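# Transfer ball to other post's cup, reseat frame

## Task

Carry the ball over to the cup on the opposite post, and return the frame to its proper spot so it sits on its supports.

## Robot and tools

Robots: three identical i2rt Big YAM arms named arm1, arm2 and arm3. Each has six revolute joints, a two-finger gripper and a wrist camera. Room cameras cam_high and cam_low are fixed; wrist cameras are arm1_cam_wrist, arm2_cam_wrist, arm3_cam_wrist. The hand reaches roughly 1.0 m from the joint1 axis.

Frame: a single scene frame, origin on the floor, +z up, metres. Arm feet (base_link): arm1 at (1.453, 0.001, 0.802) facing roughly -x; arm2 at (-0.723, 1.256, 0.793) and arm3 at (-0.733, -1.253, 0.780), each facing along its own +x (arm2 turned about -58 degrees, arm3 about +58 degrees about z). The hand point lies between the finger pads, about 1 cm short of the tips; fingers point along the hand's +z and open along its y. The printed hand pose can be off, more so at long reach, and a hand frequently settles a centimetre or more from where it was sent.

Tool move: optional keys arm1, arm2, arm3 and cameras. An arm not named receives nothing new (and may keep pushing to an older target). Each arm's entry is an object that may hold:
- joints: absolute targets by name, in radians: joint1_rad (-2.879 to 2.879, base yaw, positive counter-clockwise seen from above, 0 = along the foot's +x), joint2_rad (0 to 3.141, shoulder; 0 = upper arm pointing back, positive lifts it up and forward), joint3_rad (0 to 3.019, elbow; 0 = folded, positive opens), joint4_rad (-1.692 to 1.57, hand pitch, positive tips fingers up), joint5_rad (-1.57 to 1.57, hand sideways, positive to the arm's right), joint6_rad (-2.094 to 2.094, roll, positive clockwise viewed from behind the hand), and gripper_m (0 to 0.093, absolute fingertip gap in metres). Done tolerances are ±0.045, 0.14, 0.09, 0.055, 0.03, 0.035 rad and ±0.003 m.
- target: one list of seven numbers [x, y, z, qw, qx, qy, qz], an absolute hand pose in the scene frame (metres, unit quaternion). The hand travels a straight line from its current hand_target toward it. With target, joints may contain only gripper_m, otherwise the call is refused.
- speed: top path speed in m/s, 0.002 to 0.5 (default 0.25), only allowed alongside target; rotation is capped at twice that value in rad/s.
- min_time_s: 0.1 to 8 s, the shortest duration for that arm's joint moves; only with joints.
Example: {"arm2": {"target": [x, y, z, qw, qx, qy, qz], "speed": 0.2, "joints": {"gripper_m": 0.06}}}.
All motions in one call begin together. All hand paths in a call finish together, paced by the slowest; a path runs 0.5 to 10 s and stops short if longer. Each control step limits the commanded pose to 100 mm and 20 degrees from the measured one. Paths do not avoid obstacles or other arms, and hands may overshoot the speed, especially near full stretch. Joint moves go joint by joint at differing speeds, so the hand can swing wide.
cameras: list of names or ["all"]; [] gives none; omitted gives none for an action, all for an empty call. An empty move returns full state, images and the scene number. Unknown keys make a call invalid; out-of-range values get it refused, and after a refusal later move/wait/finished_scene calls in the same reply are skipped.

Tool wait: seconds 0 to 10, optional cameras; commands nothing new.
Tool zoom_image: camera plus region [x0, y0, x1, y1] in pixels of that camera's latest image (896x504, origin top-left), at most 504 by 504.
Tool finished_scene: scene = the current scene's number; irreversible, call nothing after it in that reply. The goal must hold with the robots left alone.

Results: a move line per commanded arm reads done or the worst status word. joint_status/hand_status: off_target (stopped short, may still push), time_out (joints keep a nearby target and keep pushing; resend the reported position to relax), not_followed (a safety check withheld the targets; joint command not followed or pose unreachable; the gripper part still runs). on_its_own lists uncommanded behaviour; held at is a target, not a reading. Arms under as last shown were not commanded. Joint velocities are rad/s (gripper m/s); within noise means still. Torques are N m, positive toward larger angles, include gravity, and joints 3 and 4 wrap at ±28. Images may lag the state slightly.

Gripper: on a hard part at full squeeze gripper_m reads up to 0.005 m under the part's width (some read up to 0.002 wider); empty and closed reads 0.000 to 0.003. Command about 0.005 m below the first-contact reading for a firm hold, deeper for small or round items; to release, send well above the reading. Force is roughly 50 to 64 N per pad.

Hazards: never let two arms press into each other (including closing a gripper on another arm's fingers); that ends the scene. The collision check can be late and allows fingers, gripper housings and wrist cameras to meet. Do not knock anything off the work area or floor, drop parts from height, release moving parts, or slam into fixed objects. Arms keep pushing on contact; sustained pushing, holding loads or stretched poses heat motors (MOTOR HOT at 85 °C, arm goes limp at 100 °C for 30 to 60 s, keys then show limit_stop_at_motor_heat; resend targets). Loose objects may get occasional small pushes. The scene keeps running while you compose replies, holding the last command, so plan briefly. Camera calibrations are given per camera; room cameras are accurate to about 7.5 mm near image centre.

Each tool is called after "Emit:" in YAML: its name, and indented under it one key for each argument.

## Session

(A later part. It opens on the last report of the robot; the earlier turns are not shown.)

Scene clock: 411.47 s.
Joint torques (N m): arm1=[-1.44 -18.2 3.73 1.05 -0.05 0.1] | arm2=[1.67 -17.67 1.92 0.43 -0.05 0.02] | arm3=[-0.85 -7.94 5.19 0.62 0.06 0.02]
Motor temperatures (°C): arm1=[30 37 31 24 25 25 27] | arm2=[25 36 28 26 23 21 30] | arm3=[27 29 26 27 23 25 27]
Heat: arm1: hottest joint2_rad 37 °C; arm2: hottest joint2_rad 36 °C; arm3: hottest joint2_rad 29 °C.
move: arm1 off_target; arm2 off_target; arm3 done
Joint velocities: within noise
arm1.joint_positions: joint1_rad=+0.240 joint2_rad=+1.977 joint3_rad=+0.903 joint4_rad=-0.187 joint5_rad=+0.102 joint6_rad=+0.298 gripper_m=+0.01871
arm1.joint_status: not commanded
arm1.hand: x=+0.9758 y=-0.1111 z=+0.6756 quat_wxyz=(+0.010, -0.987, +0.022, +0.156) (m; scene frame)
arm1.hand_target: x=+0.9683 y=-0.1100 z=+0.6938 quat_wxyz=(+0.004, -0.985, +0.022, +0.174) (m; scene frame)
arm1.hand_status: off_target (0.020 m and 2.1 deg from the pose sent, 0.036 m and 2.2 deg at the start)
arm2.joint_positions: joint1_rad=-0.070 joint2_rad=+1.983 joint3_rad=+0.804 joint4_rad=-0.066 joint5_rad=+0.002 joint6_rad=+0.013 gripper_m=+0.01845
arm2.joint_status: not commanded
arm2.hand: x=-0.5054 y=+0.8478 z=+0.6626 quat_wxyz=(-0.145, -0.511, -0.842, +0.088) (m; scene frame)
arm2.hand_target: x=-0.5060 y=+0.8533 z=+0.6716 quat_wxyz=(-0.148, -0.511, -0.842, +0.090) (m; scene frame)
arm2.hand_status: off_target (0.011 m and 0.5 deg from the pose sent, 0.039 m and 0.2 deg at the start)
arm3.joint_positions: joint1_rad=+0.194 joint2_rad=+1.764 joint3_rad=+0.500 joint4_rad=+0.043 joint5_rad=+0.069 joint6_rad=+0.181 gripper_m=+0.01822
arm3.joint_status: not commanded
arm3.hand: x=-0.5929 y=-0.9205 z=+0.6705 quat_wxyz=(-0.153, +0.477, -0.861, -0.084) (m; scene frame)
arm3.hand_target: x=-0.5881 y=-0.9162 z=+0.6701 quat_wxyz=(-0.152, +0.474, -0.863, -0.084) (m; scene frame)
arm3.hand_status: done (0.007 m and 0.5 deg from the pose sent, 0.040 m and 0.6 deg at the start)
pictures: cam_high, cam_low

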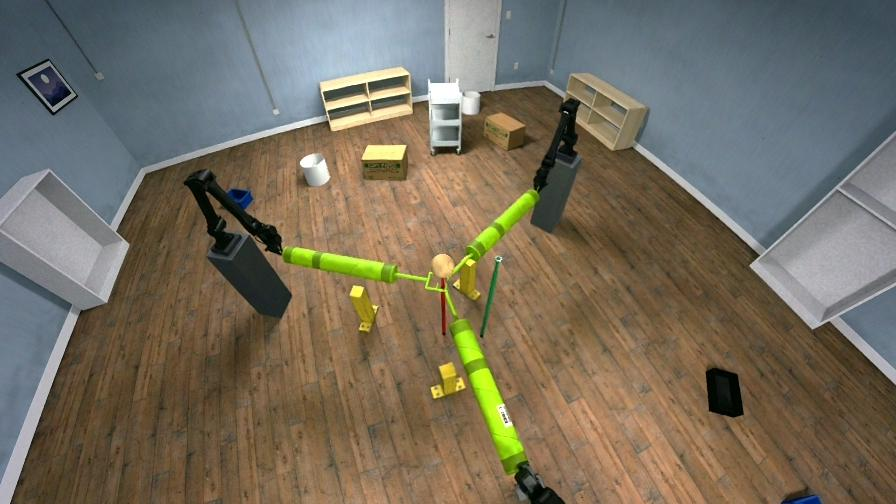

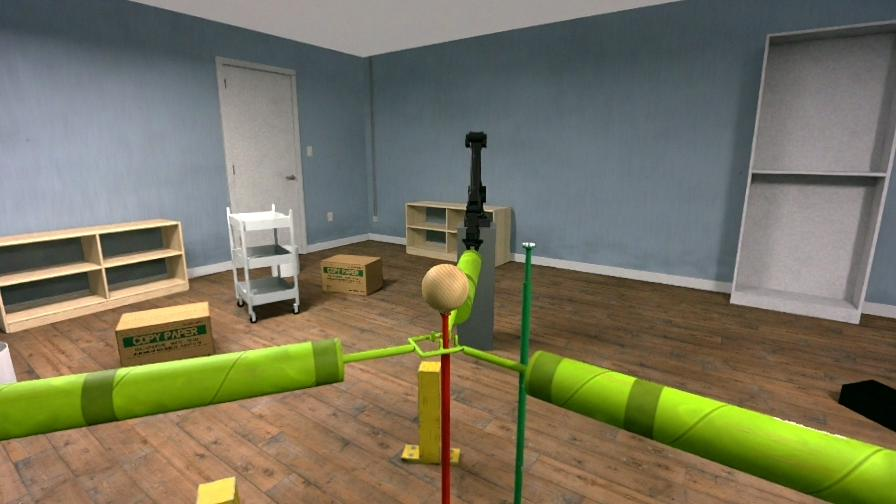

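Emit:
move:
  arm1: {"target": [0.9683, -0.1101, 0.8044, 0.0038, -0.9845, 0.0216, 0.1736], "speed": 0.08}
  arm2: {"target": [-0.506, 0.8533, 0.7822, -0.1484, -0.5109, -0.8419, 0.0901], "speed": 0.08}
  arm3: {"target": [-0.588, -0.9161, 0.78, -0.1522, 0.4737, -0.8634, -0.0835], "speed": 0.08}
  cameras: ["cam_low", "cam_high"]

Emit:
zoom_image:
  camera: "cam_low"
  region: [370, 230, 510, 370]

Emit:
zoom_image:
  camera: "cam_high"
  region: [395, 230, 495, 310]

Scene clock: 427.00 s.
Joint torques (N m): arm1=[-1.08 -16.56 7.97 -0.43 -0.07 0.15] | arm2=[1.49 -16.15 6.06 -0.79 -0.05 0.03] | arm3=[-0.73 -9.17 8.13 -0.38 0.16 0.05]
Motor temperatures (°C): arm1=[30 39 31 24 25 25 27] | arm2=[25 39 28 26 23 21 30] | arm3=[27 29 27 27 23 25 28]
Heat: arm1: hottest joint2_rad 39 °C; arm2: hottest joint2_rad 39 °C; arm3: hottest joint2_rad 29 °C.
move: arm1 off_target; arm2 off_target; arm3 off_target
Joint velocities: within noise
arm1.joint_positions: joint1_rad=+0.233 joint2_rad=+1.721 joint3_rad=+0.911 joint4_rad=-0.446 joint5_rad=+0.101 joint6_rad=+0.291 gripper_m=+0.01871
arm1.joint_status: not commanded
arm1.hand: x=+0.9793 y=-0.1075 z=+0.7784 quat_wxyz=(+0.010, -0.987, +0.021, +0.159) (m; scene frame)
arm1.hand_target: x=+0.9687 y=-0.1100 z=+0.8039 quat_wxyz=(+0.004, -0.985, +0.022, +0.174) (m; scene frame)
arm1.hand_status: off_target (0.028 m and 1.9 deg from the pose sent, 0.129 m and 2.1 deg at the start)
arm2.joint_positions: joint1_rad=-0.070 joint2_rad=+1.695 joint3_rad=+0.805 joint4_rad=-0.352 joint5_rad=+0.002 joint6_rad=+0.013 gripper_m=+0.01845
arm2.joint_status: not commanded
arm2.hand: x=-0.5080 y=+0.8530 z=+0.7668 quat_wxyz=(-0.147, -0.511, -0.842, +0.089) (m; scene frame)
arm2.hand_target: x=-0.5060 y=+0.8532 z=+0.7818 quat_wxyz=(-0.149, -0.511, -0.842, +0.090) (m; scene frame)
arm2.hand_status: off_target (0.016 m and 0.2 deg from the pose sent, 0.120 m and 0.5 deg at the start)
arm3.joint_positions: joint1_rad=+0.193 joint2_rad=+1.426 joint3_rad=+0.557 joint4_rad=-0.359 joint5_rad=+0.066 joint6_rad=+0.179 gripper_m=+0.01822
arm3.joint_status: not commanded
arm3.hand: x=-0.5918 y=-0.9178 z=+0.7679 quat_wxyz=(-0.150, +0.479, -0.861, -0.083) (m; scene frame)
arm3.hand_target: x=-0.5880 y=-0.9161 z=+0.7796 quat_wxyz=(-0.152, +0.474, -0.863, -0.084) (m; scene frame)
arm3.hand_status: off_target (0.013 m and 0.7 deg from the pose sent, 0.110 m and 0.5 deg at the start)
pictures: cam_high, cam_low

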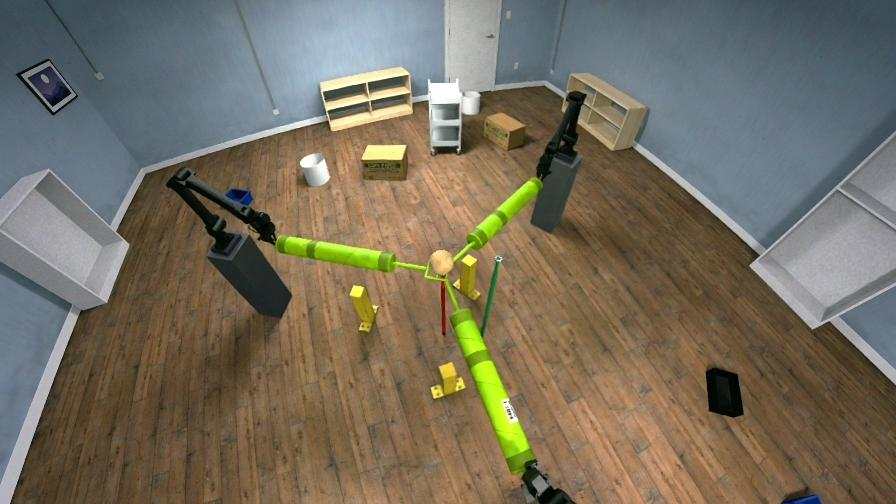

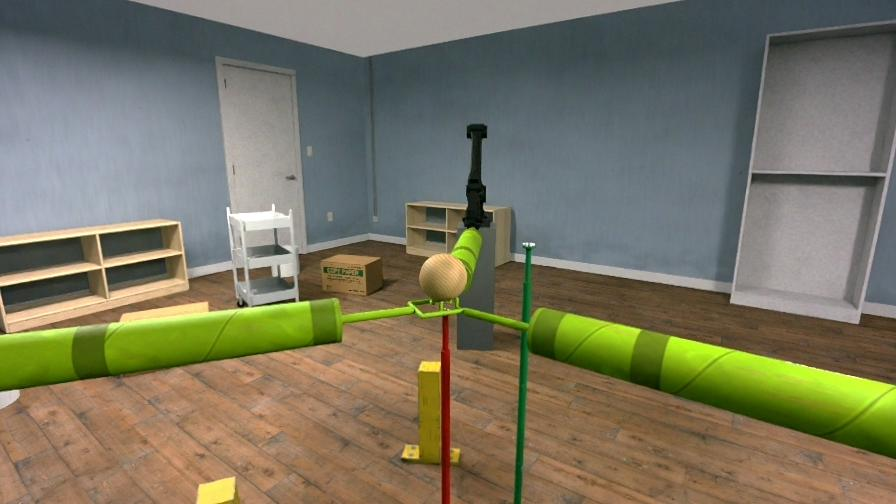

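Scaled by 3.600 from the camera's 896x504 image, which has a finer 1280x720 frame.

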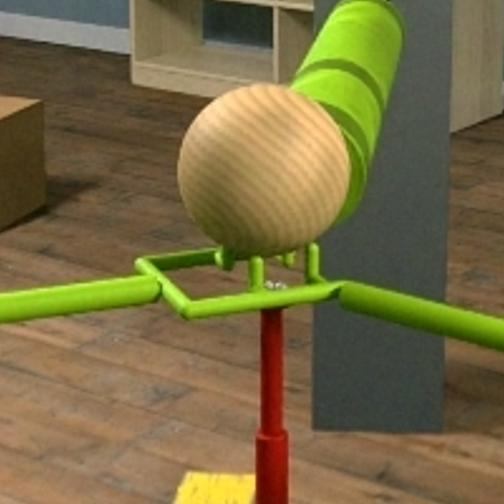

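Scaled by 5.040 from the camera's 896x504 image, which has a finer 1280x720 frame.

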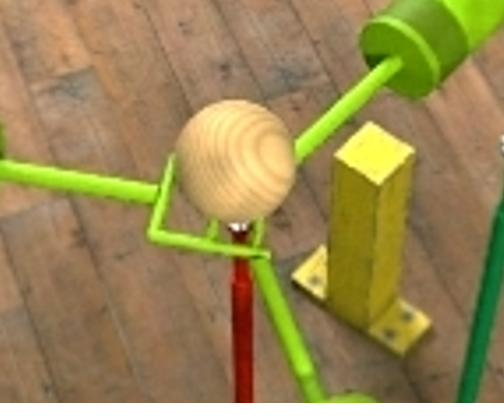

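Emit:
move:
  arm1: {"target": [0.9683, -0.1101, 0.9944, 0.0038, -0.9845, 0.0216, 0.1736], "speed": 0.12}
  arm2: {"target": [-0.506, 0.8533, 0.9722, -0.1484, -0.5109, -0.8419, 0.0901], "speed": 0.12}
  arm3: {"target": [-0.588, -0.9161, 0.97, -0.1522, 0.4737, -0.8634, -0.0835], "speed": 0.12}
  cameras: ["cam_low", "cam_high"]

Emit:
zoom_image:
  camera: "cam_low"
  region: [370, 170, 580, 380]

Emit:
zoom_image:
  camera: "cam_high"
  region: [395, 220, 525, 320]

Scene clock: 438.30 s.
Joint torques (N m): arm1=[-1.26 -15.85 12.93 -0.69 0 0.13] | arm2=[1.49 -15.33 10.96 -1.31 -0.1 0.01] | arm3=[-0.62 -8.18 13.67 -1.16 0.2 0.07]
Motor temperatures (°C): arm1=[30 38 32 24 25 25 27] | arm2=[25 38 29 26 23 21 30] | arm3=[27 29 28 27 23 25 28]
Heat: arm1: hottest joint2_rad 38 °C; arm2: hottest joint2_rad 38 °C; arm3: hottest joint2_rad 29 °C.
move: arm1 off_target; arm2 off_target; arm3 off_target
Joint velocities: within noise
arm1.joint_positions: joint1_rad=+0.233 joint2_rad=+1.474 joint3_rad=+1.146 joint4_rad=-0.960 joint5_rad=+0.099 joint6_rad=+0.290 gripper_m=+0.01871
arm1.joint_status: not commanded
arm1.hand: x=+0.9797 y=-0.1089 z=+0.9488 quat_wxyz=(+0.013, -0.989, +0.020, +0.143) (m; scene frame)
arm1.hand_target: x=+0.9700 y=-0.1097 z=+0.9934 quat_wxyz=(+0.004, -0.984, +0.021, +0.174) (m; scene frame)
arm1.hand_status: off_target (0.047 m and 3.7 deg from the pose sent, 0.216 m and 1.8 deg at the start)
arm2.joint_positions: joint1_rad=-0.070 joint2_rad=+1.413 joint3_rad=+1.033 joint4_rad=-0.892 joint5_rad=+0.003 joint6_rad=+0.013 gripper_m=+0.01845
arm2.joint_status: not commanded
arm2.hand: x=-0.5090 y=+0.8552 z=+0.9369 quat_wxyz=(-0.134, -0.513, -0.844, +0.082) (m; scene frame)
arm2.hand_target: x=-0.5063 y=+0.8536 z=+0.9713 quat_wxyz=(-0.149, -0.511, -0.842, +0.090) (m; scene frame)
arm2.hand_status: off_target (0.035 m and 2.0 deg from the pose sent, 0.205 m and 0.3 deg at the start)
arm3.joint_positions: joint1_rad=+0.193 joint2_rad=+1.122 joint3_rad=+0.846 joint4_rad=-0.972 joint5_rad=+0.066 joint6_rad=+0.179 gripper_m=+0.01822
arm3.joint_status: not commanded
arm3.hand: x=-0.5911 y=-0.9163 z=+0.9403 quat_wxyz=(-0.142, +0.480, -0.862, -0.077) (m; scene frame)
arm3.hand_target: x=-0.5882 y=-0.9163 z=+0.9690 quat_wxyz=(-0.153, +0.474, -0.863, -0.084) (m; scene frame)
arm3.hand_status: off_target (0.030 m and 1.5 deg from the pose sent, 0.202 m and 0.7 deg at the start)
pictures: cam_high, cam_low

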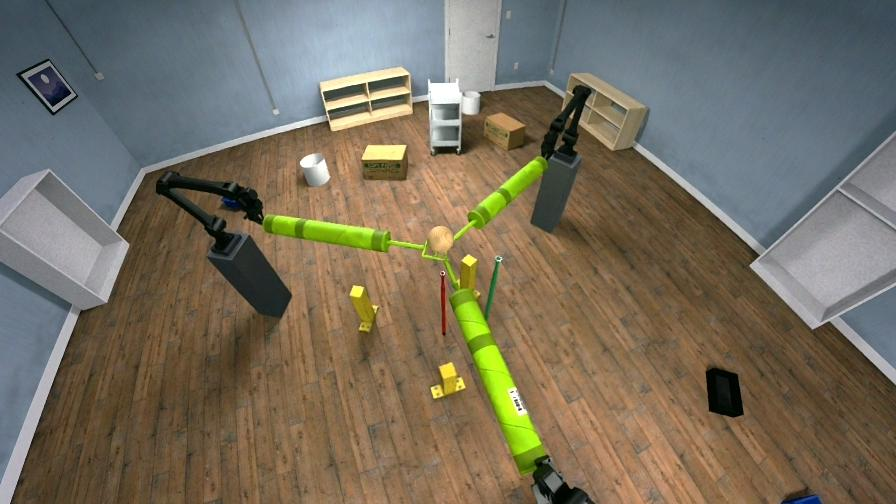

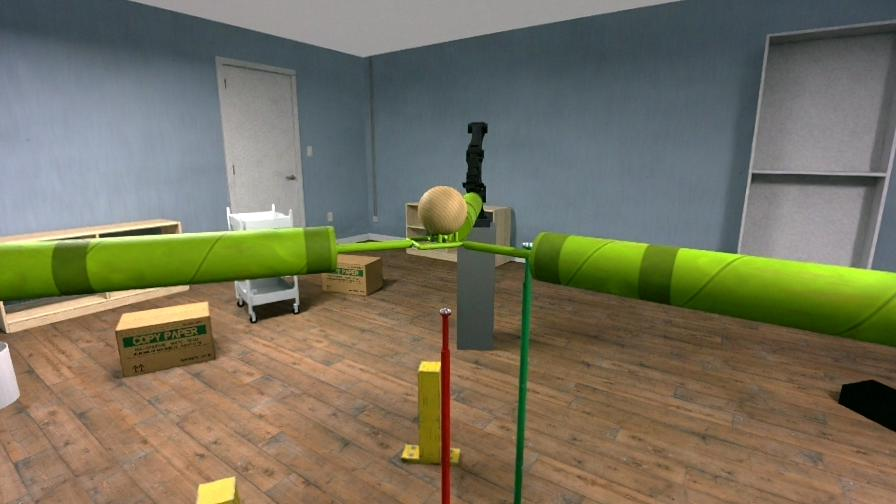

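Scaled by 2.400 from the camera's 896x504 image, which has a finer 1280x720 frame.

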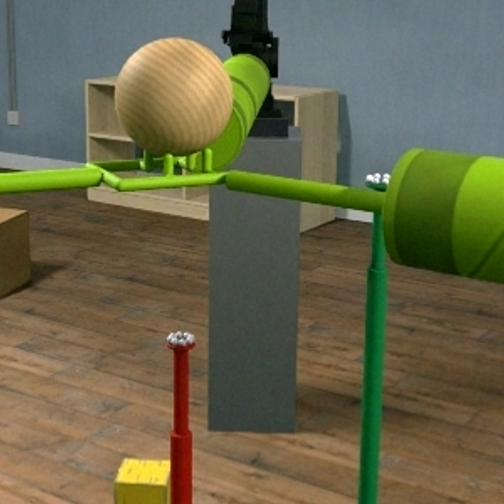

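Scaled by 3.877 from the camera's 896x504 image, which has a finer 1280x720 frame.

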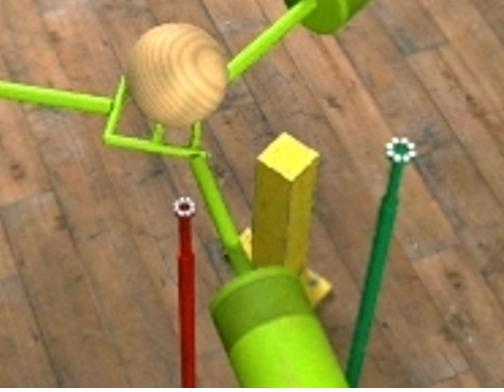

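Emit:
move:
  arm1: {"target": [1.0913, 0.1299, 1.0544, 0.0038, -0.9845, 0.0216, 0.1736], "speed": 0.13}
  arm2: {"target": [-0.383, 1.0933, 1.0322, -0.1484, -0.5109, -0.8419, 0.0901], "speed": 0.13}
  arm3: {"target": [-0.465, -0.6761, 1.03, -0.1522, 0.4737, -0.8634, -0.0835], "speed": 0.13}
  cameras: ["cam_low", "cam_high"]

Emit:
zoom_image:
  camera: "cam_low"
  region: [460, 150, 600, 290]

Emit:
zoom_image:
  camera: "cam_high"
  region: [440, 200, 540, 280]

Scene clock: 472.27 s.
Joint torques (N m): arm1=[-2.08 -11.28 12.14 -0.25 -0.63 0.09] | arm2=[3.25 -11.63 12.92 -1.07 0.18 0.15] | arm3=[-1.26 -15.62 15.39 -0.32 0.15 -0.01]
Motor temperatures (°C): arm1=[30 35 39 24 25 25 28] | arm2=[25 38 37 26 23 21 30] | arm3=[27 29 40 27 23 25 28]
Heat: arm1: hottest joint3_rad 39 °C; arm2: hottest joint2_rad 38 °C; arm3: hottest joint3_rad 40 °C.
move: arm1 off_target; arm2 off_target; arm3 off_target
Joint velocities: within noise
arm1.joint_positions: joint1_rad=-0.425 joint2_rad=+1.165 joint3_rad=+1.038 joint4_rad=-1.171 joint5_rad=-0.119 joint6_rad=-0.334 gripper_m=+0.01871
arm1.joint_status: not commanded
arm1.hand: x=+1.0918 y=+0.1267 z=+1.0180 quat_wxyz=(-0.002, -0.990, +0.022, +0.142) (m; scene frame)
arm1.hand_target: x=+1.0919 y=+0.1293 z=+1.0533 quat_wxyz=(+0.004, -0.985, +0.021, +0.174) (m; scene frame)
arm1.hand_status: off_target (0.037 m and 3.7 deg from the pose sent, 0.284 m and 3.7 deg at the start)
arm2.joint_positions: joint1_rad=+0.630 joint2_rad=+1.203 joint3_rad=+1.003 joint4_rad=-1.183 joint5_rad=+0.216 joint6_rad=+0.693 gripper_m=+0.01845
arm2.joint_status: not commanded
arm2.hand: x=-0.3957 y=+1.0877 z=+0.9904 quat_wxyz=(-0.115, -0.513, -0.845, +0.096) (m; scene frame)
arm2.hand_target: x=-0.3847 y=+1.0933 z=+1.0309 quat_wxyz=(-0.149, -0.511, -0.842, +0.089) (m; scene frame)
arm2.hand_status: off_target (0.044 m and 3.9 deg from the pose sent, 0.286 m and 2.0 deg at the start)
arm3.joint_positions: joint1_rad=+0.154 joint2_rad=+1.785 joint3_rad=+1.707 joint4_rad=-1.180 joint5_rad=+0.051 joint6_rad=+0.142 gripper_m=+0.01822
arm3.joint_status: not commanded
arm3.hand: x=-0.4771 y=-0.6813 z=+0.9976 quat_wxyz=(-0.137, +0.480, -0.863, -0.074) (m; scene frame)
arm3.hand_target: x=-0.4657 y=-0.6775 z=+1.0297 quat_wxyz=(-0.153, +0.474, -0.863, -0.084) (m; scene frame)
arm3.hand_status: off_target (0.035 m and 2.2 deg from the pose sent, 0.286 m and 1.5 deg at the start)
pictures: cam_high, cam_low

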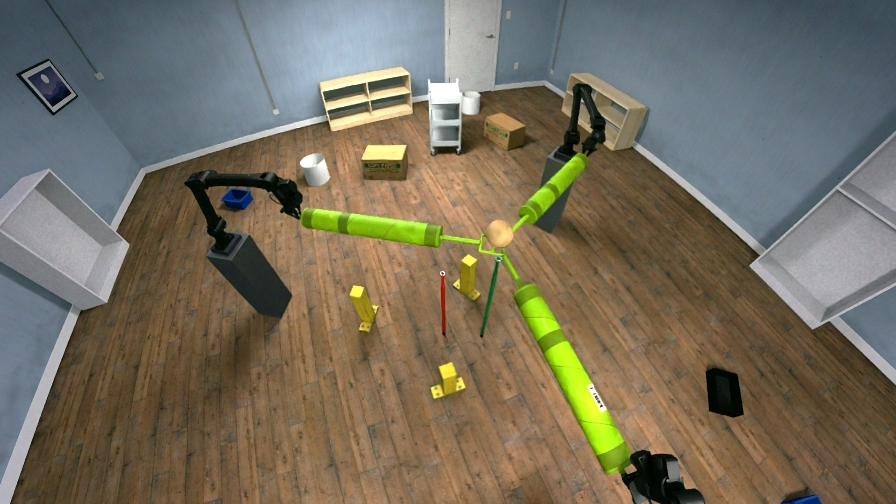

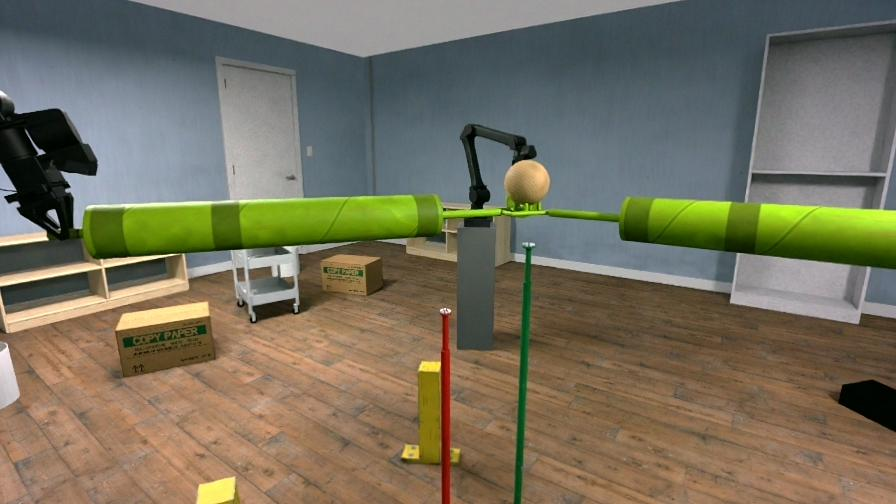

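Scaled by 3.600 from the camera's 896x504 image, which has a finer 1280x720 frame.

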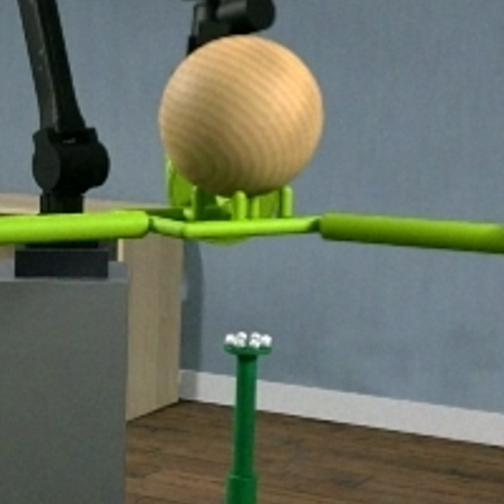

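Scaled by 5.040 from the camera's 896x504 image, which has a finer 1280x720 frame.

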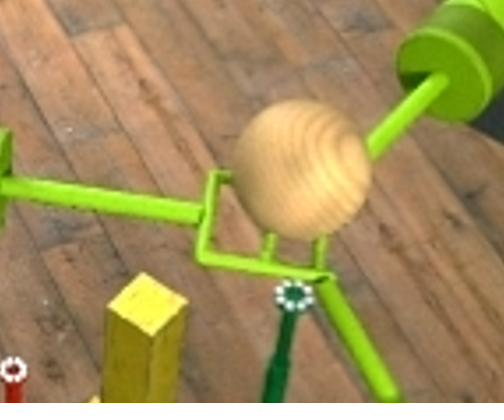

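Emit:
move:
  arm1: {"target": [1.1043, 0.1369, 1.0044, 0.0038, -0.9845, 0.0216, 0.1736], "speed": 0.08}
  arm2: {"target": [-0.37, 1.1003, 0.9822, -0.1484, -0.5109, -0.8419, 0.0901], "speed": 0.08}
  arm3: {"target": [-0.452, -0.6691, 0.98, -0.1522, 0.4737, -0.8634, -0.0835], "speed": 0.08}
  cameras: ["cam_low", "cam_high"]

Emit:
zoom_image:
  camera: "cam_low"
  region: [460, 150, 600, 290]

Emit:
zoom_image:
  camera: "cam_high"
  region: [440, 200, 540, 280]

Scene clock: 490.93 s.
Joint torques (N m): arm1=[-1.96 -10.52 9.48 0.88 -0.74 0.1] | arm2=[2.67 -10.52 8.28 0.65 0.29 0.11] | arm3=[-1.03 -16.38 11.48 1.22 0.27 -0.02]
Motor temperatures (°C): arm1=[30 34 40 24 26 25 28] | arm2=[25 37 46 26 23 22 30] | arm3=[27 30 42 27 23 25 28]
Heat: arm1: hottest joint3_rad 40 °C; arm2: hottest joint3_rad 46 °C; arm3: hottest joint3_rad 42 °C.
move: arm1 off_target; arm2 off_target; arm3 off_target
Joint velocities: within noise
arm1.joint_positions: joint1_rad=-0.461 joint2_rad=+1.153 joint3_rad=+0.934 joint4_rad=-1.077 joint5_rad=-0.128 joint6_rad=-0.369 gripper_m=+0.01871
arm1.joint_status: not commanded
arm1.hand: x=+1.1054 y=+0.1344 z=+0.9829 quat_wxyz=(+0.000, -0.989, +0.022, +0.145) (m; scene frame)
arm1.hand_target: x=+1.1045 y=+0.1367 z=+1.0040 quat_wxyz=(+0.004, -0.985, +0.021, +0.173) (m; scene frame)
arm1.hand_status: off_target (0.022 m and 3.3 deg from the pose sent, 0.021 m and 3.7 deg at the start)
arm2.joint_positions: joint1_rad=+0.672 joint2_rad=+1.236 joint3_rad=+0.982 joint4_rad=-1.102 joint5_rad=+0.224 joint6_rad=+0.732 gripper_m=+0.01845
arm2.joint_status: not commanded
arm2.hand: x=-0.3755 y=+1.0957 z=+0.9741 quat_wxyz=(-0.133, -0.512, -0.843, +0.093) (m; scene frame)
arm2.hand_target: x=-0.3702 y=+1.1003 z=+0.9822 quat_wxyz=(-0.148, -0.511, -0.842, +0.090) (m; scene frame)
arm2.hand_status: off_target (0.011 m and 1.9 deg from the pose sent, 0.030 m and 3.9 deg at the start)
arm3.joint_positions: joint1_rad=+0.136 joint2_rad=+1.834 joint3_rad=+1.690 joint4_rad=-1.110 joint5_rad=+0.043 joint6_rad=+0.127 gripper_m=+0.01822
arm3.joint_status: not commanded
arm3.hand: x=-0.4620 y=-0.6714 z=+0.9651 quat_wxyz=(-0.137, +0.479, -0.864, -0.076) (m; scene frame)
arm3.hand_target: x=-0.4522 y=-0.6694 z=+0.9801 quat_wxyz=(-0.152, +0.474, -0.863, -0.084) (m; scene frame)
arm3.hand_status: off_target (0.018 m and 2.0 deg from the pose sent, 0.033 m and 2.2 deg at the start)
pictures: cam_high, cam_low

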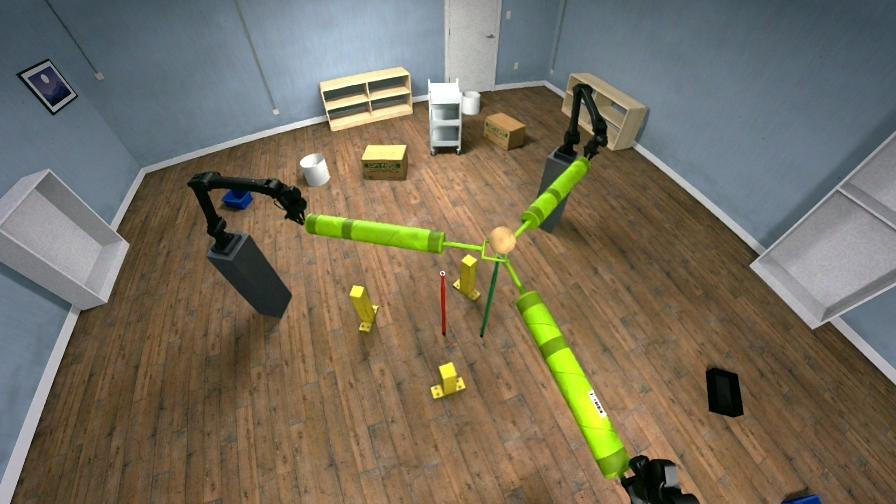

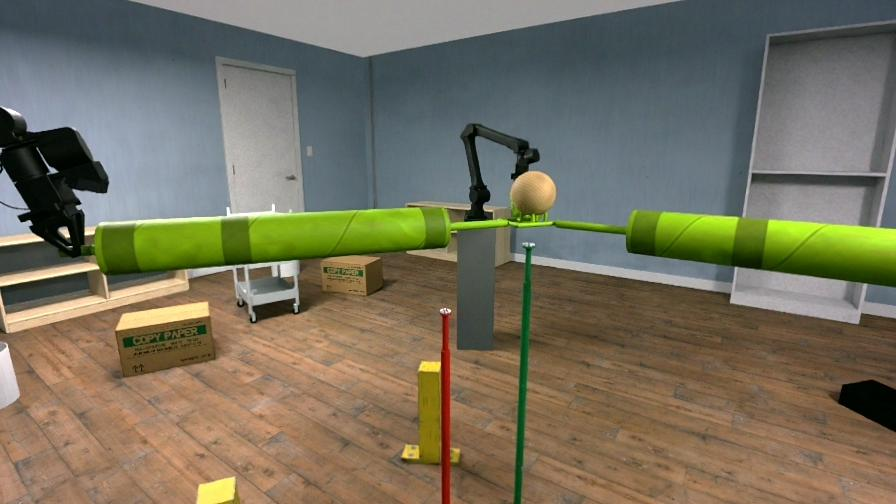

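Scaled by 3.600 from the camera's 896x504 image, which has a finer 1280x720 frame.

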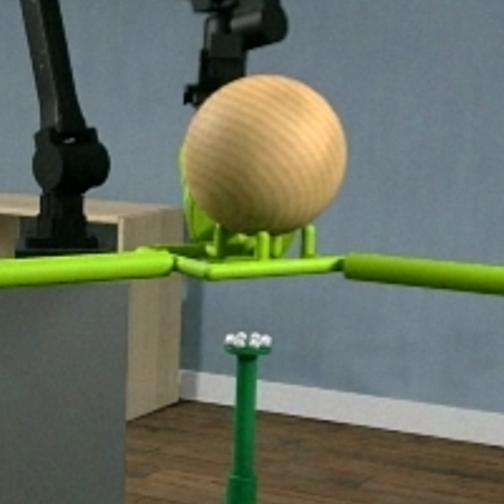

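Scaled by 5.040 from the camera's 896x504 image, which has a finer 1280x720 frame.

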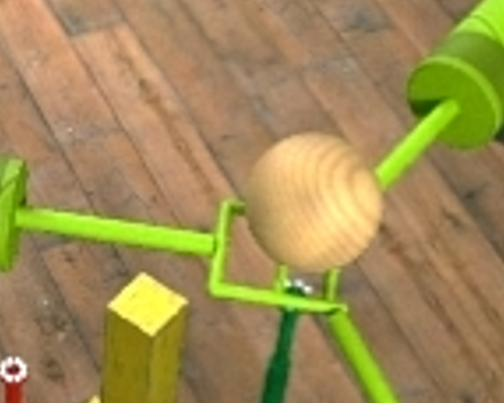

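Emit:
move:
  arm1: {"target": [1.0993, 0.1339, 0.9694, 0.0038, -0.9845, 0.0216, 0.1736], "speed": 0.06}
  arm2: {"target": [-0.375, 1.0973, 0.9472, -0.1484, -0.5109, -0.8419, 0.0901], "speed": 0.06}
  arm3: {"target": [-0.457, -0.6721, 0.945, -0.1522, 0.4737, -0.8634, -0.0835], "speed": 0.06}
  cameras: ["cam_low", "cam_high"]

Emit:
zoom_image:
  camera: "cam_low"
  region: [470, 170, 590, 290]

Emit:
zoom_image:
  camera: "cam_high"
  region: [450, 210, 540, 280]

Scene clock: 504.43 s.
Joint torques (N m): arm1=[-0.62 -9.11 9.16 0.91 -0.55 0.25] | arm2=[1.73 -10.11 7.66 0.59 0 0] | arm3=[-0.56 -16.38 10.81 0.95 0.34 0.04]
Motor temperatures (°C): arm1=[30 34 41 24 26 25 28] | arm2=[25 36 43 26 23 21 30] | arm3=[27 31 41 27 23 25 28]
Heat: arm1: hottest joint3_rad 41 °C; arm2: hottest joint3_rad 43 °C; arm3: hottest joint3_rad 41 °C.
move: arm1 off_target; arm2 done; arm3 off_target
Joint velocities: within noise
arm1.joint_positions: joint1_rad=-0.461 joint2_rad=+1.167 joint3_rad=+0.867 joint4_rad=-0.973 joint5_rad=-0.129 joint6_rad=-0.369 gripper_m=+0.01871
arm1.joint_status: not commanded
arm1.hand: x=+1.1036 y=+0.1355 z=+0.9557 quat_wxyz=(+0.004, -0.988, +0.021, +0.155) (m; scene frame)
arm1.hand_target: x=+1.0994 y=+0.1339 z=+0.9693 quat_wxyz=(+0.004, -0.985, +0.021, +0.174) (m; scene frame)
arm1.hand_status: off_target (0.014 m and 2.1 deg from the pose sent, 0.015 m and 3.3 deg at the start)
arm2.joint_positions: joint1_rad=+0.672 joint2_rad=+1.249 joint3_rad=+0.906 joint4_rad=-0.998 joint5_rad=+0.229 joint6_rad=+0.732 gripper_m=+0.01845
arm2.joint_status: not commanded
arm2.hand: x=-0.3773 y=+1.0948 z=+0.9431 quat_wxyz=(-0.140, -0.513, -0.842, +0.094) (m; scene frame)
arm2.hand_target: x=-0.3751 y=+1.0973 z=+0.9471 quat_wxyz=(-0.148, -0.511, -0.842, +0.090) (m; scene frame)
arm2.hand_status: done (0.005 m and 1.1 deg from the pose sent, 0.027 m and 1.9 deg at the start)
arm3.joint_positions: joint1_rad=+0.136 joint2_rad=+1.838 joint3_rad=+1.609 joint4_rad=-1.011 joint5_rad=+0.043 joint6_rad=+0.127 gripper_m=+0.01822
arm3.joint_status: not commanded
arm3.hand: x=-0.4627 y=-0.6728 z=+0.9334 quat_wxyz=(-0.143, +0.478, -0.863, -0.080) (m; scene frame)
arm3.hand_target: x=-0.4571 y=-0.6722 z=+0.9451 quat_wxyz=(-0.152, +0.474, -0.863, -0.084) (m; scene frame)
arm3.hand_status: off_target (0.013 m and 1.3 deg from the pose sent, 0.021 m and 2.0 deg at the start)
pictures: cam_high, cam_low

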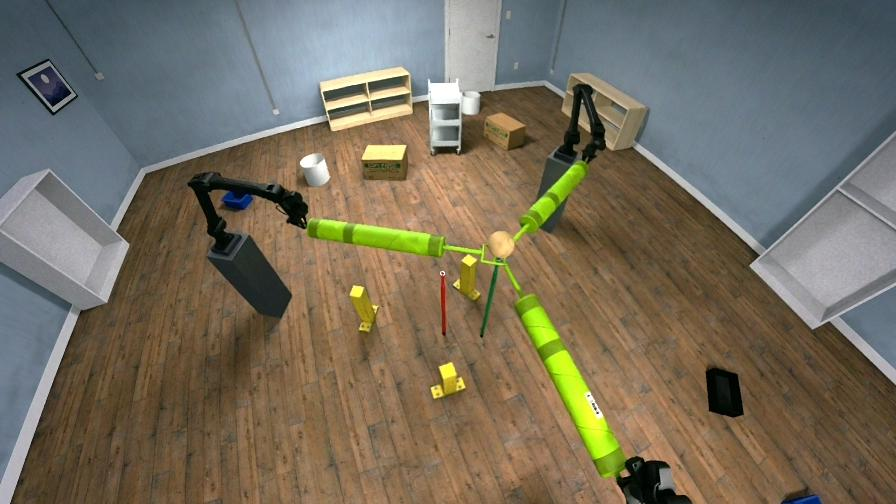

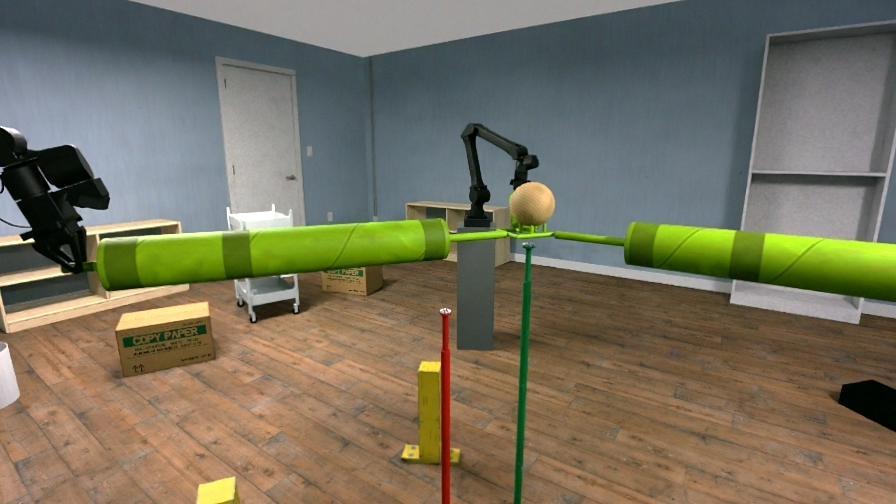

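Scaled by 4.200 from the camera's 896x504 image, which has a finer 1280x720 frame.

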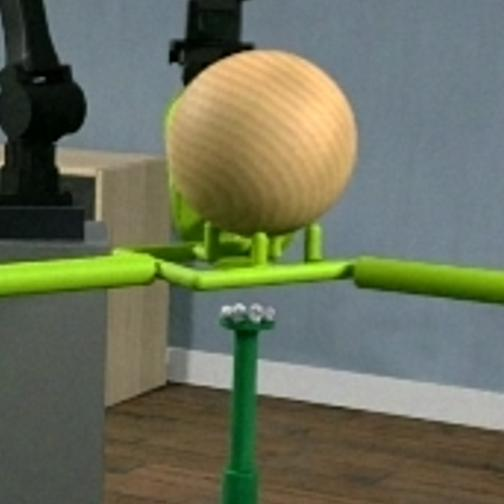

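Scaled by 5.600 from the camera's 896x504 image, which has a finer 1280x720 frame.

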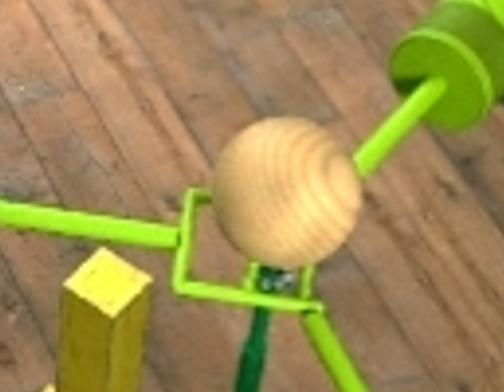

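Emit:
move:
  arm1: {"target": [1.0963, 0.1319, 0.9344, 0.0038, -0.9845, 0.0216, 0.1736], "speed": 0.06}
  arm2: {"target": [-0.378, 1.0953, 0.9122, -0.1484, -0.5109, -0.8419, 0.0901], "speed": 0.06}
  arm3: {"target": [-0.46, -0.6741, 0.91, -0.1522, 0.4737, -0.8634, -0.0835], "speed": 0.06}
  cameras: ["cam_low", "cam_high"]

Emit:
zoom_image:
  camera: "cam_low"
  region: [470, 170, 590, 290]

Emit:
zoom_image:
  camera: "cam_high"
  region: [450, 210, 540, 280]

Scene clock: 520.77 s.
Joint torques (N m): arm1=[0.15 -9.23 8.59 0.91 -0.41 0.34] | arm2=[1.49 -9.99 7.2 0.61 -0.07 -0.02] | arm3=[-0.32 -16.44 10.37 0.91 0.38 0.08]
Motor temperatures (°C): arm1=[30 33 41 24 26 24 28] | arm2=[25 35 41 26 23 21 30] | arm3=[27 33 43 27 23 25 28]
Heat: arm1: hottest joint3_rad 41 °C; arm2: hottest joint3_rad 41 °C; arm3: hottest joint3_rad 43 °C.
move: arm1 off_target; arm2 done; arm3 off_target
Joint velocities: within noise
arm1.joint_positions: joint1_rad=-0.460 joint2_rad=+1.205 joint3_rad=+0.803 joint4_rad=-0.866 joint5_rad=-0.130 joint6_rad=-0.369 gripper_m=+0.01871
arm1.joint_status: not commanded
arm1.hand: x=+1.1015 y=+0.1363 z=+0.9229 quat_wxyz=(+0.004, -0.987, +0.020, +0.159) (m; scene frame)
arm1.hand_target: x=+1.0965 y=+0.1320 z=+0.9343 quat_wxyz=(+0.004, -0.985, +0.021, +0.174) (m; scene frame)
arm1.hand_status: off_target (0.013 m and 1.8 deg from the pose sent, 0.023 m and 2.1 deg at the start)
arm2.joint_positions: joint1_rad=+0.666 joint2_rad=+1.279 joint3_rad=+0.836 joint4_rad=-0.893 joint5_rad=+0.229 joint6_rad=+0.726 gripper_m=+0.01845
arm2.joint_status: not commanded
arm2.hand: x=-0.3798 y=+1.0928 z=+0.9099 quat_wxyz=(-0.142, -0.513, -0.841, +0.094) (m; scene frame)
arm2.hand_target: x=-0.3781 y=+1.0953 z=+0.9122 quat_wxyz=(-0.148, -0.511, -0.842, +0.090) (m; scene frame)
arm2.hand_status: done (0.004 m and 0.9 deg from the pose sent, 0.031 m and 1.1 deg at the start)
arm3.joint_positions: joint1_rad=+0.136 joint2_rad=+1.854 joint3_rad=+1.540 joint4_rad=-0.922 joint5_rad=+0.043 joint6_rad=+0.126 gripper_m=+0.01822
arm3.joint_status: not commanded
arm3.hand: x=-0.4636 y=-0.6750 z=+0.8996 quat_wxyz=(-0.144, +0.479, -0.862, -0.081) (m; scene frame)
arm3.hand_target: x=-0.4600 y=-0.6741 z=+0.9101 quat_wxyz=(-0.152, +0.474, -0.863, -0.084) (m; scene frame)
arm3.hand_status: off_target (0.011 m and 1.1 deg from the pose sent, 0.023 m and 1.3 deg at the start)
pictures: cam_high, cam_low

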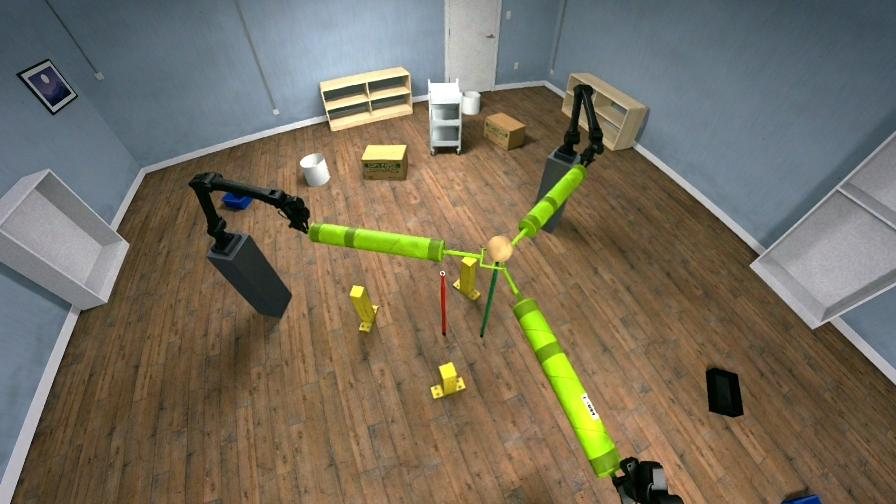

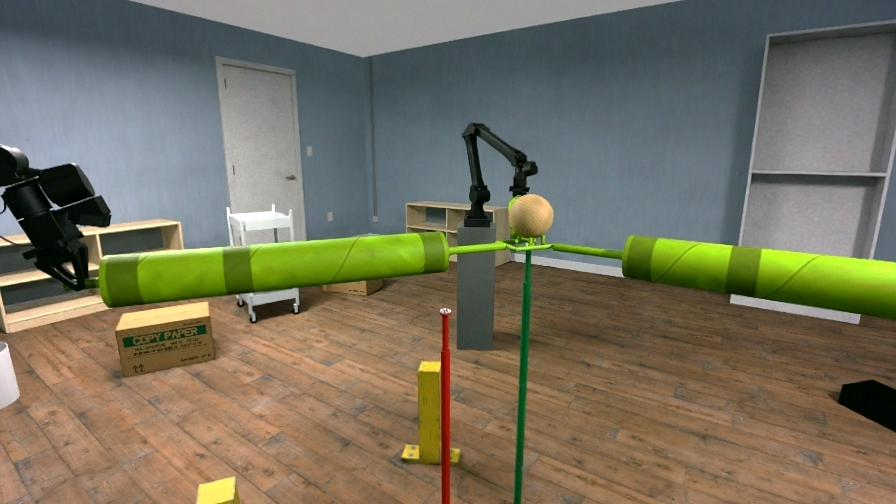

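Scaled by 4.200 from the camera's 896x504 image, which has a finer 1280x720 frame.

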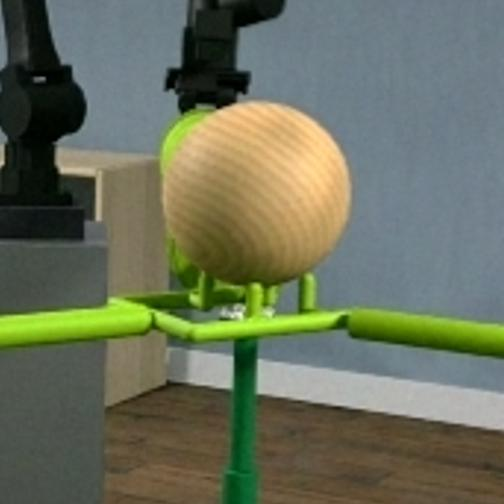

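Scaled by 5.600 from the camera's 896x504 image, which has a finer 1280x720 frame.

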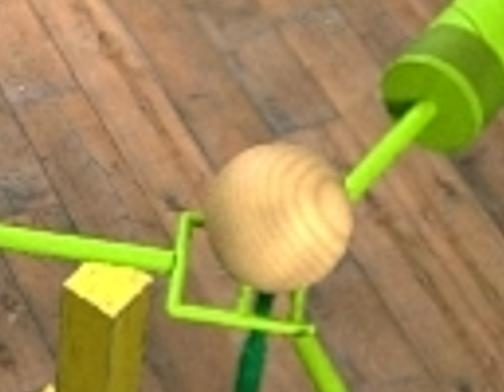

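Emit:
move:
  arm1: {"target": [1.0963, 0.1319, 0.8744, 0.0038, -0.9845, 0.0216, 0.1736], "speed": 0.05}
  arm2: {"target": [-0.379, 1.0953, 0.8522, -0.1484, -0.5109, -0.8419, 0.0901], "speed": 0.05}
  arm3: {"target": [-0.461, -0.6741, 0.85, -0.1522, 0.4737, -0.8634, -0.0835], "speed": 0.05}
  cameras: ["cam_low", "cam_high"]

Emit:
zoom_image:
  camera: "cam_low"
  region: [470, 170, 590, 290]

Emit:
zoom_image:
  camera: "cam_high"
  region: [450, 210, 540, 280]

Scene clock: 532.70 s.
Joint torques (N m): arm1=[0.21 -8.94 7.41 1.11 -0.36 0.35] | arm2=[1.67 -9.76 6.12 0.76 -0.06 0.01] | arm3=[-0.15 -15.85 9.68 1.21 0.34 0.1]
Motor temperatures (°C): arm1=[30 33 39 24 26 24 28] | arm2=[25 34 39 26 23 21 31] | arm3=[27 32 42 27 23 25 28]
Heat: arm1: hottest joint3_rad 39 °C; arm2: hottest joint3_rad 39 °C; arm3: hottest joint3_rad 42 °C.
move: arm1 done; arm2 done; arm3 done
Joint velocities: within noise
arm1.joint_positions: joint1_rad=-0.458 joint2_rad=+1.285 joint3_rad=+0.706 joint4_rad=-0.677 joint5_rad=-0.130 joint6_rad=-0.367 gripper_m=+0.01871
arm1.joint_status: not commanded
arm1.hand: x=+1.1006 y=+0.1367 z=+0.8686 quat_wxyz=(+0.006, -0.986, +0.020, +0.164) (m; scene frame)
arm1.hand_target: x=+1.0963 y=+0.1320 z=+0.8745 quat_wxyz=(+0.004, -0.985, +0.021, +0.174) (m; scene frame)
arm1.hand_status: done (0.009 m and 1.2 deg from the pose sent, 0.049 m and 1.7 deg at the start)
arm2.joint_positions: joint1_rad=+0.666 joint2_rad=+1.362 joint3_rad=+0.743 joint4_rad=-0.707 joint5_rad=+0.229 joint6_rad=+0.725 gripper_m=+0.01845
arm2.joint_status: not commanded
arm2.hand: x=-0.3794 y=+1.0919 z=+0.8547 quat_wxyz=(-0.147, -0.513, -0.841, +0.093) (m; scene frame)
arm2.hand_target: x=-0.3792 y=+1.0953 z=+0.8522 quat_wxyz=(-0.148, -0.511, -0.842, +0.090) (m; scene frame)
arm2.hand_status: done (0.004 m and 0.5 deg from the pose sent, 0.058 m and 0.9 deg at the start)
arm3.joint_positions: joint1_rad=+0.136 joint2_rad=+1.900 joint3_rad=+1.458 joint4_rad=-0.789 joint5_rad=+0.044 joint6_rad=+0.126 gripper_m=+0.01822
arm3.joint_status: not commanded
arm3.hand: x=-0.4640 y=-0.6761 z=+0.8470 quat_wxyz=(-0.147, +0.478, -0.862, -0.082) (m; scene frame)
arm3.hand_target: x=-0.4610 y=-0.6741 z=+0.8501 quat_wxyz=(-0.152, +0.474, -0.863, -0.084) (m; scene frame)
arm3.hand_status: done (0.005 m and 0.8 deg from the pose sent, 0.050 m and 1.1 deg at the start)
pictures: cam_high, cam_low

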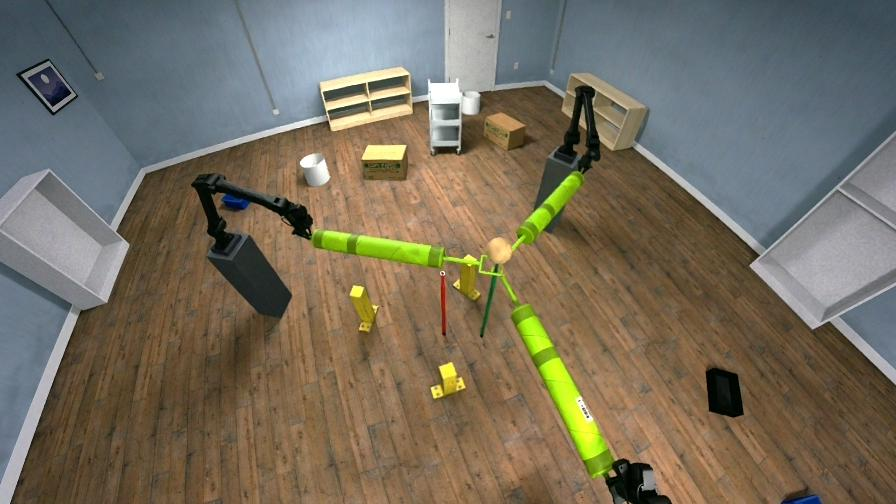

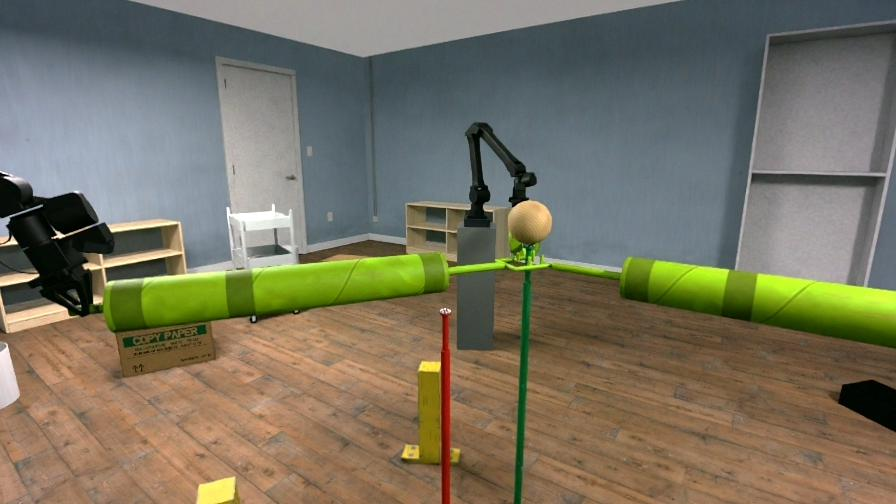

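Scaled by 4.200 from the camera's 896x504 image, which has a finer 1280x720 frame.

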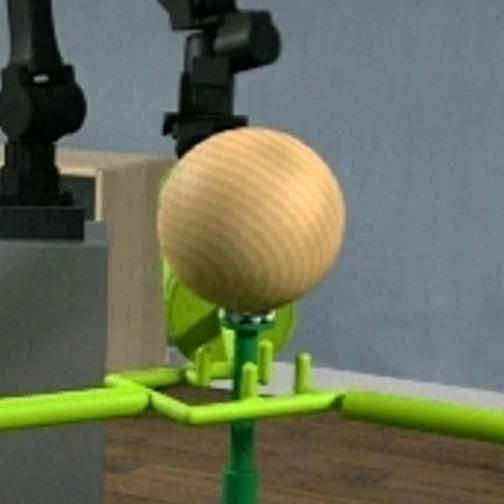

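Scaled by 5.600 from the camera's 896x504 image, which has a finer 1280x720 frame.

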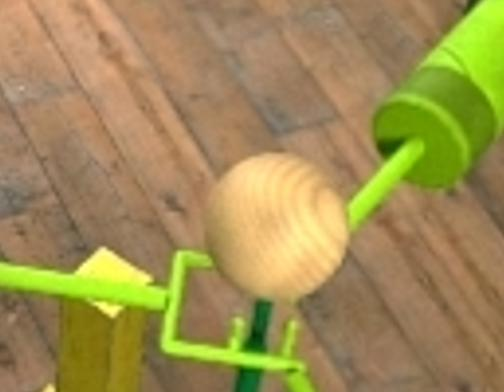

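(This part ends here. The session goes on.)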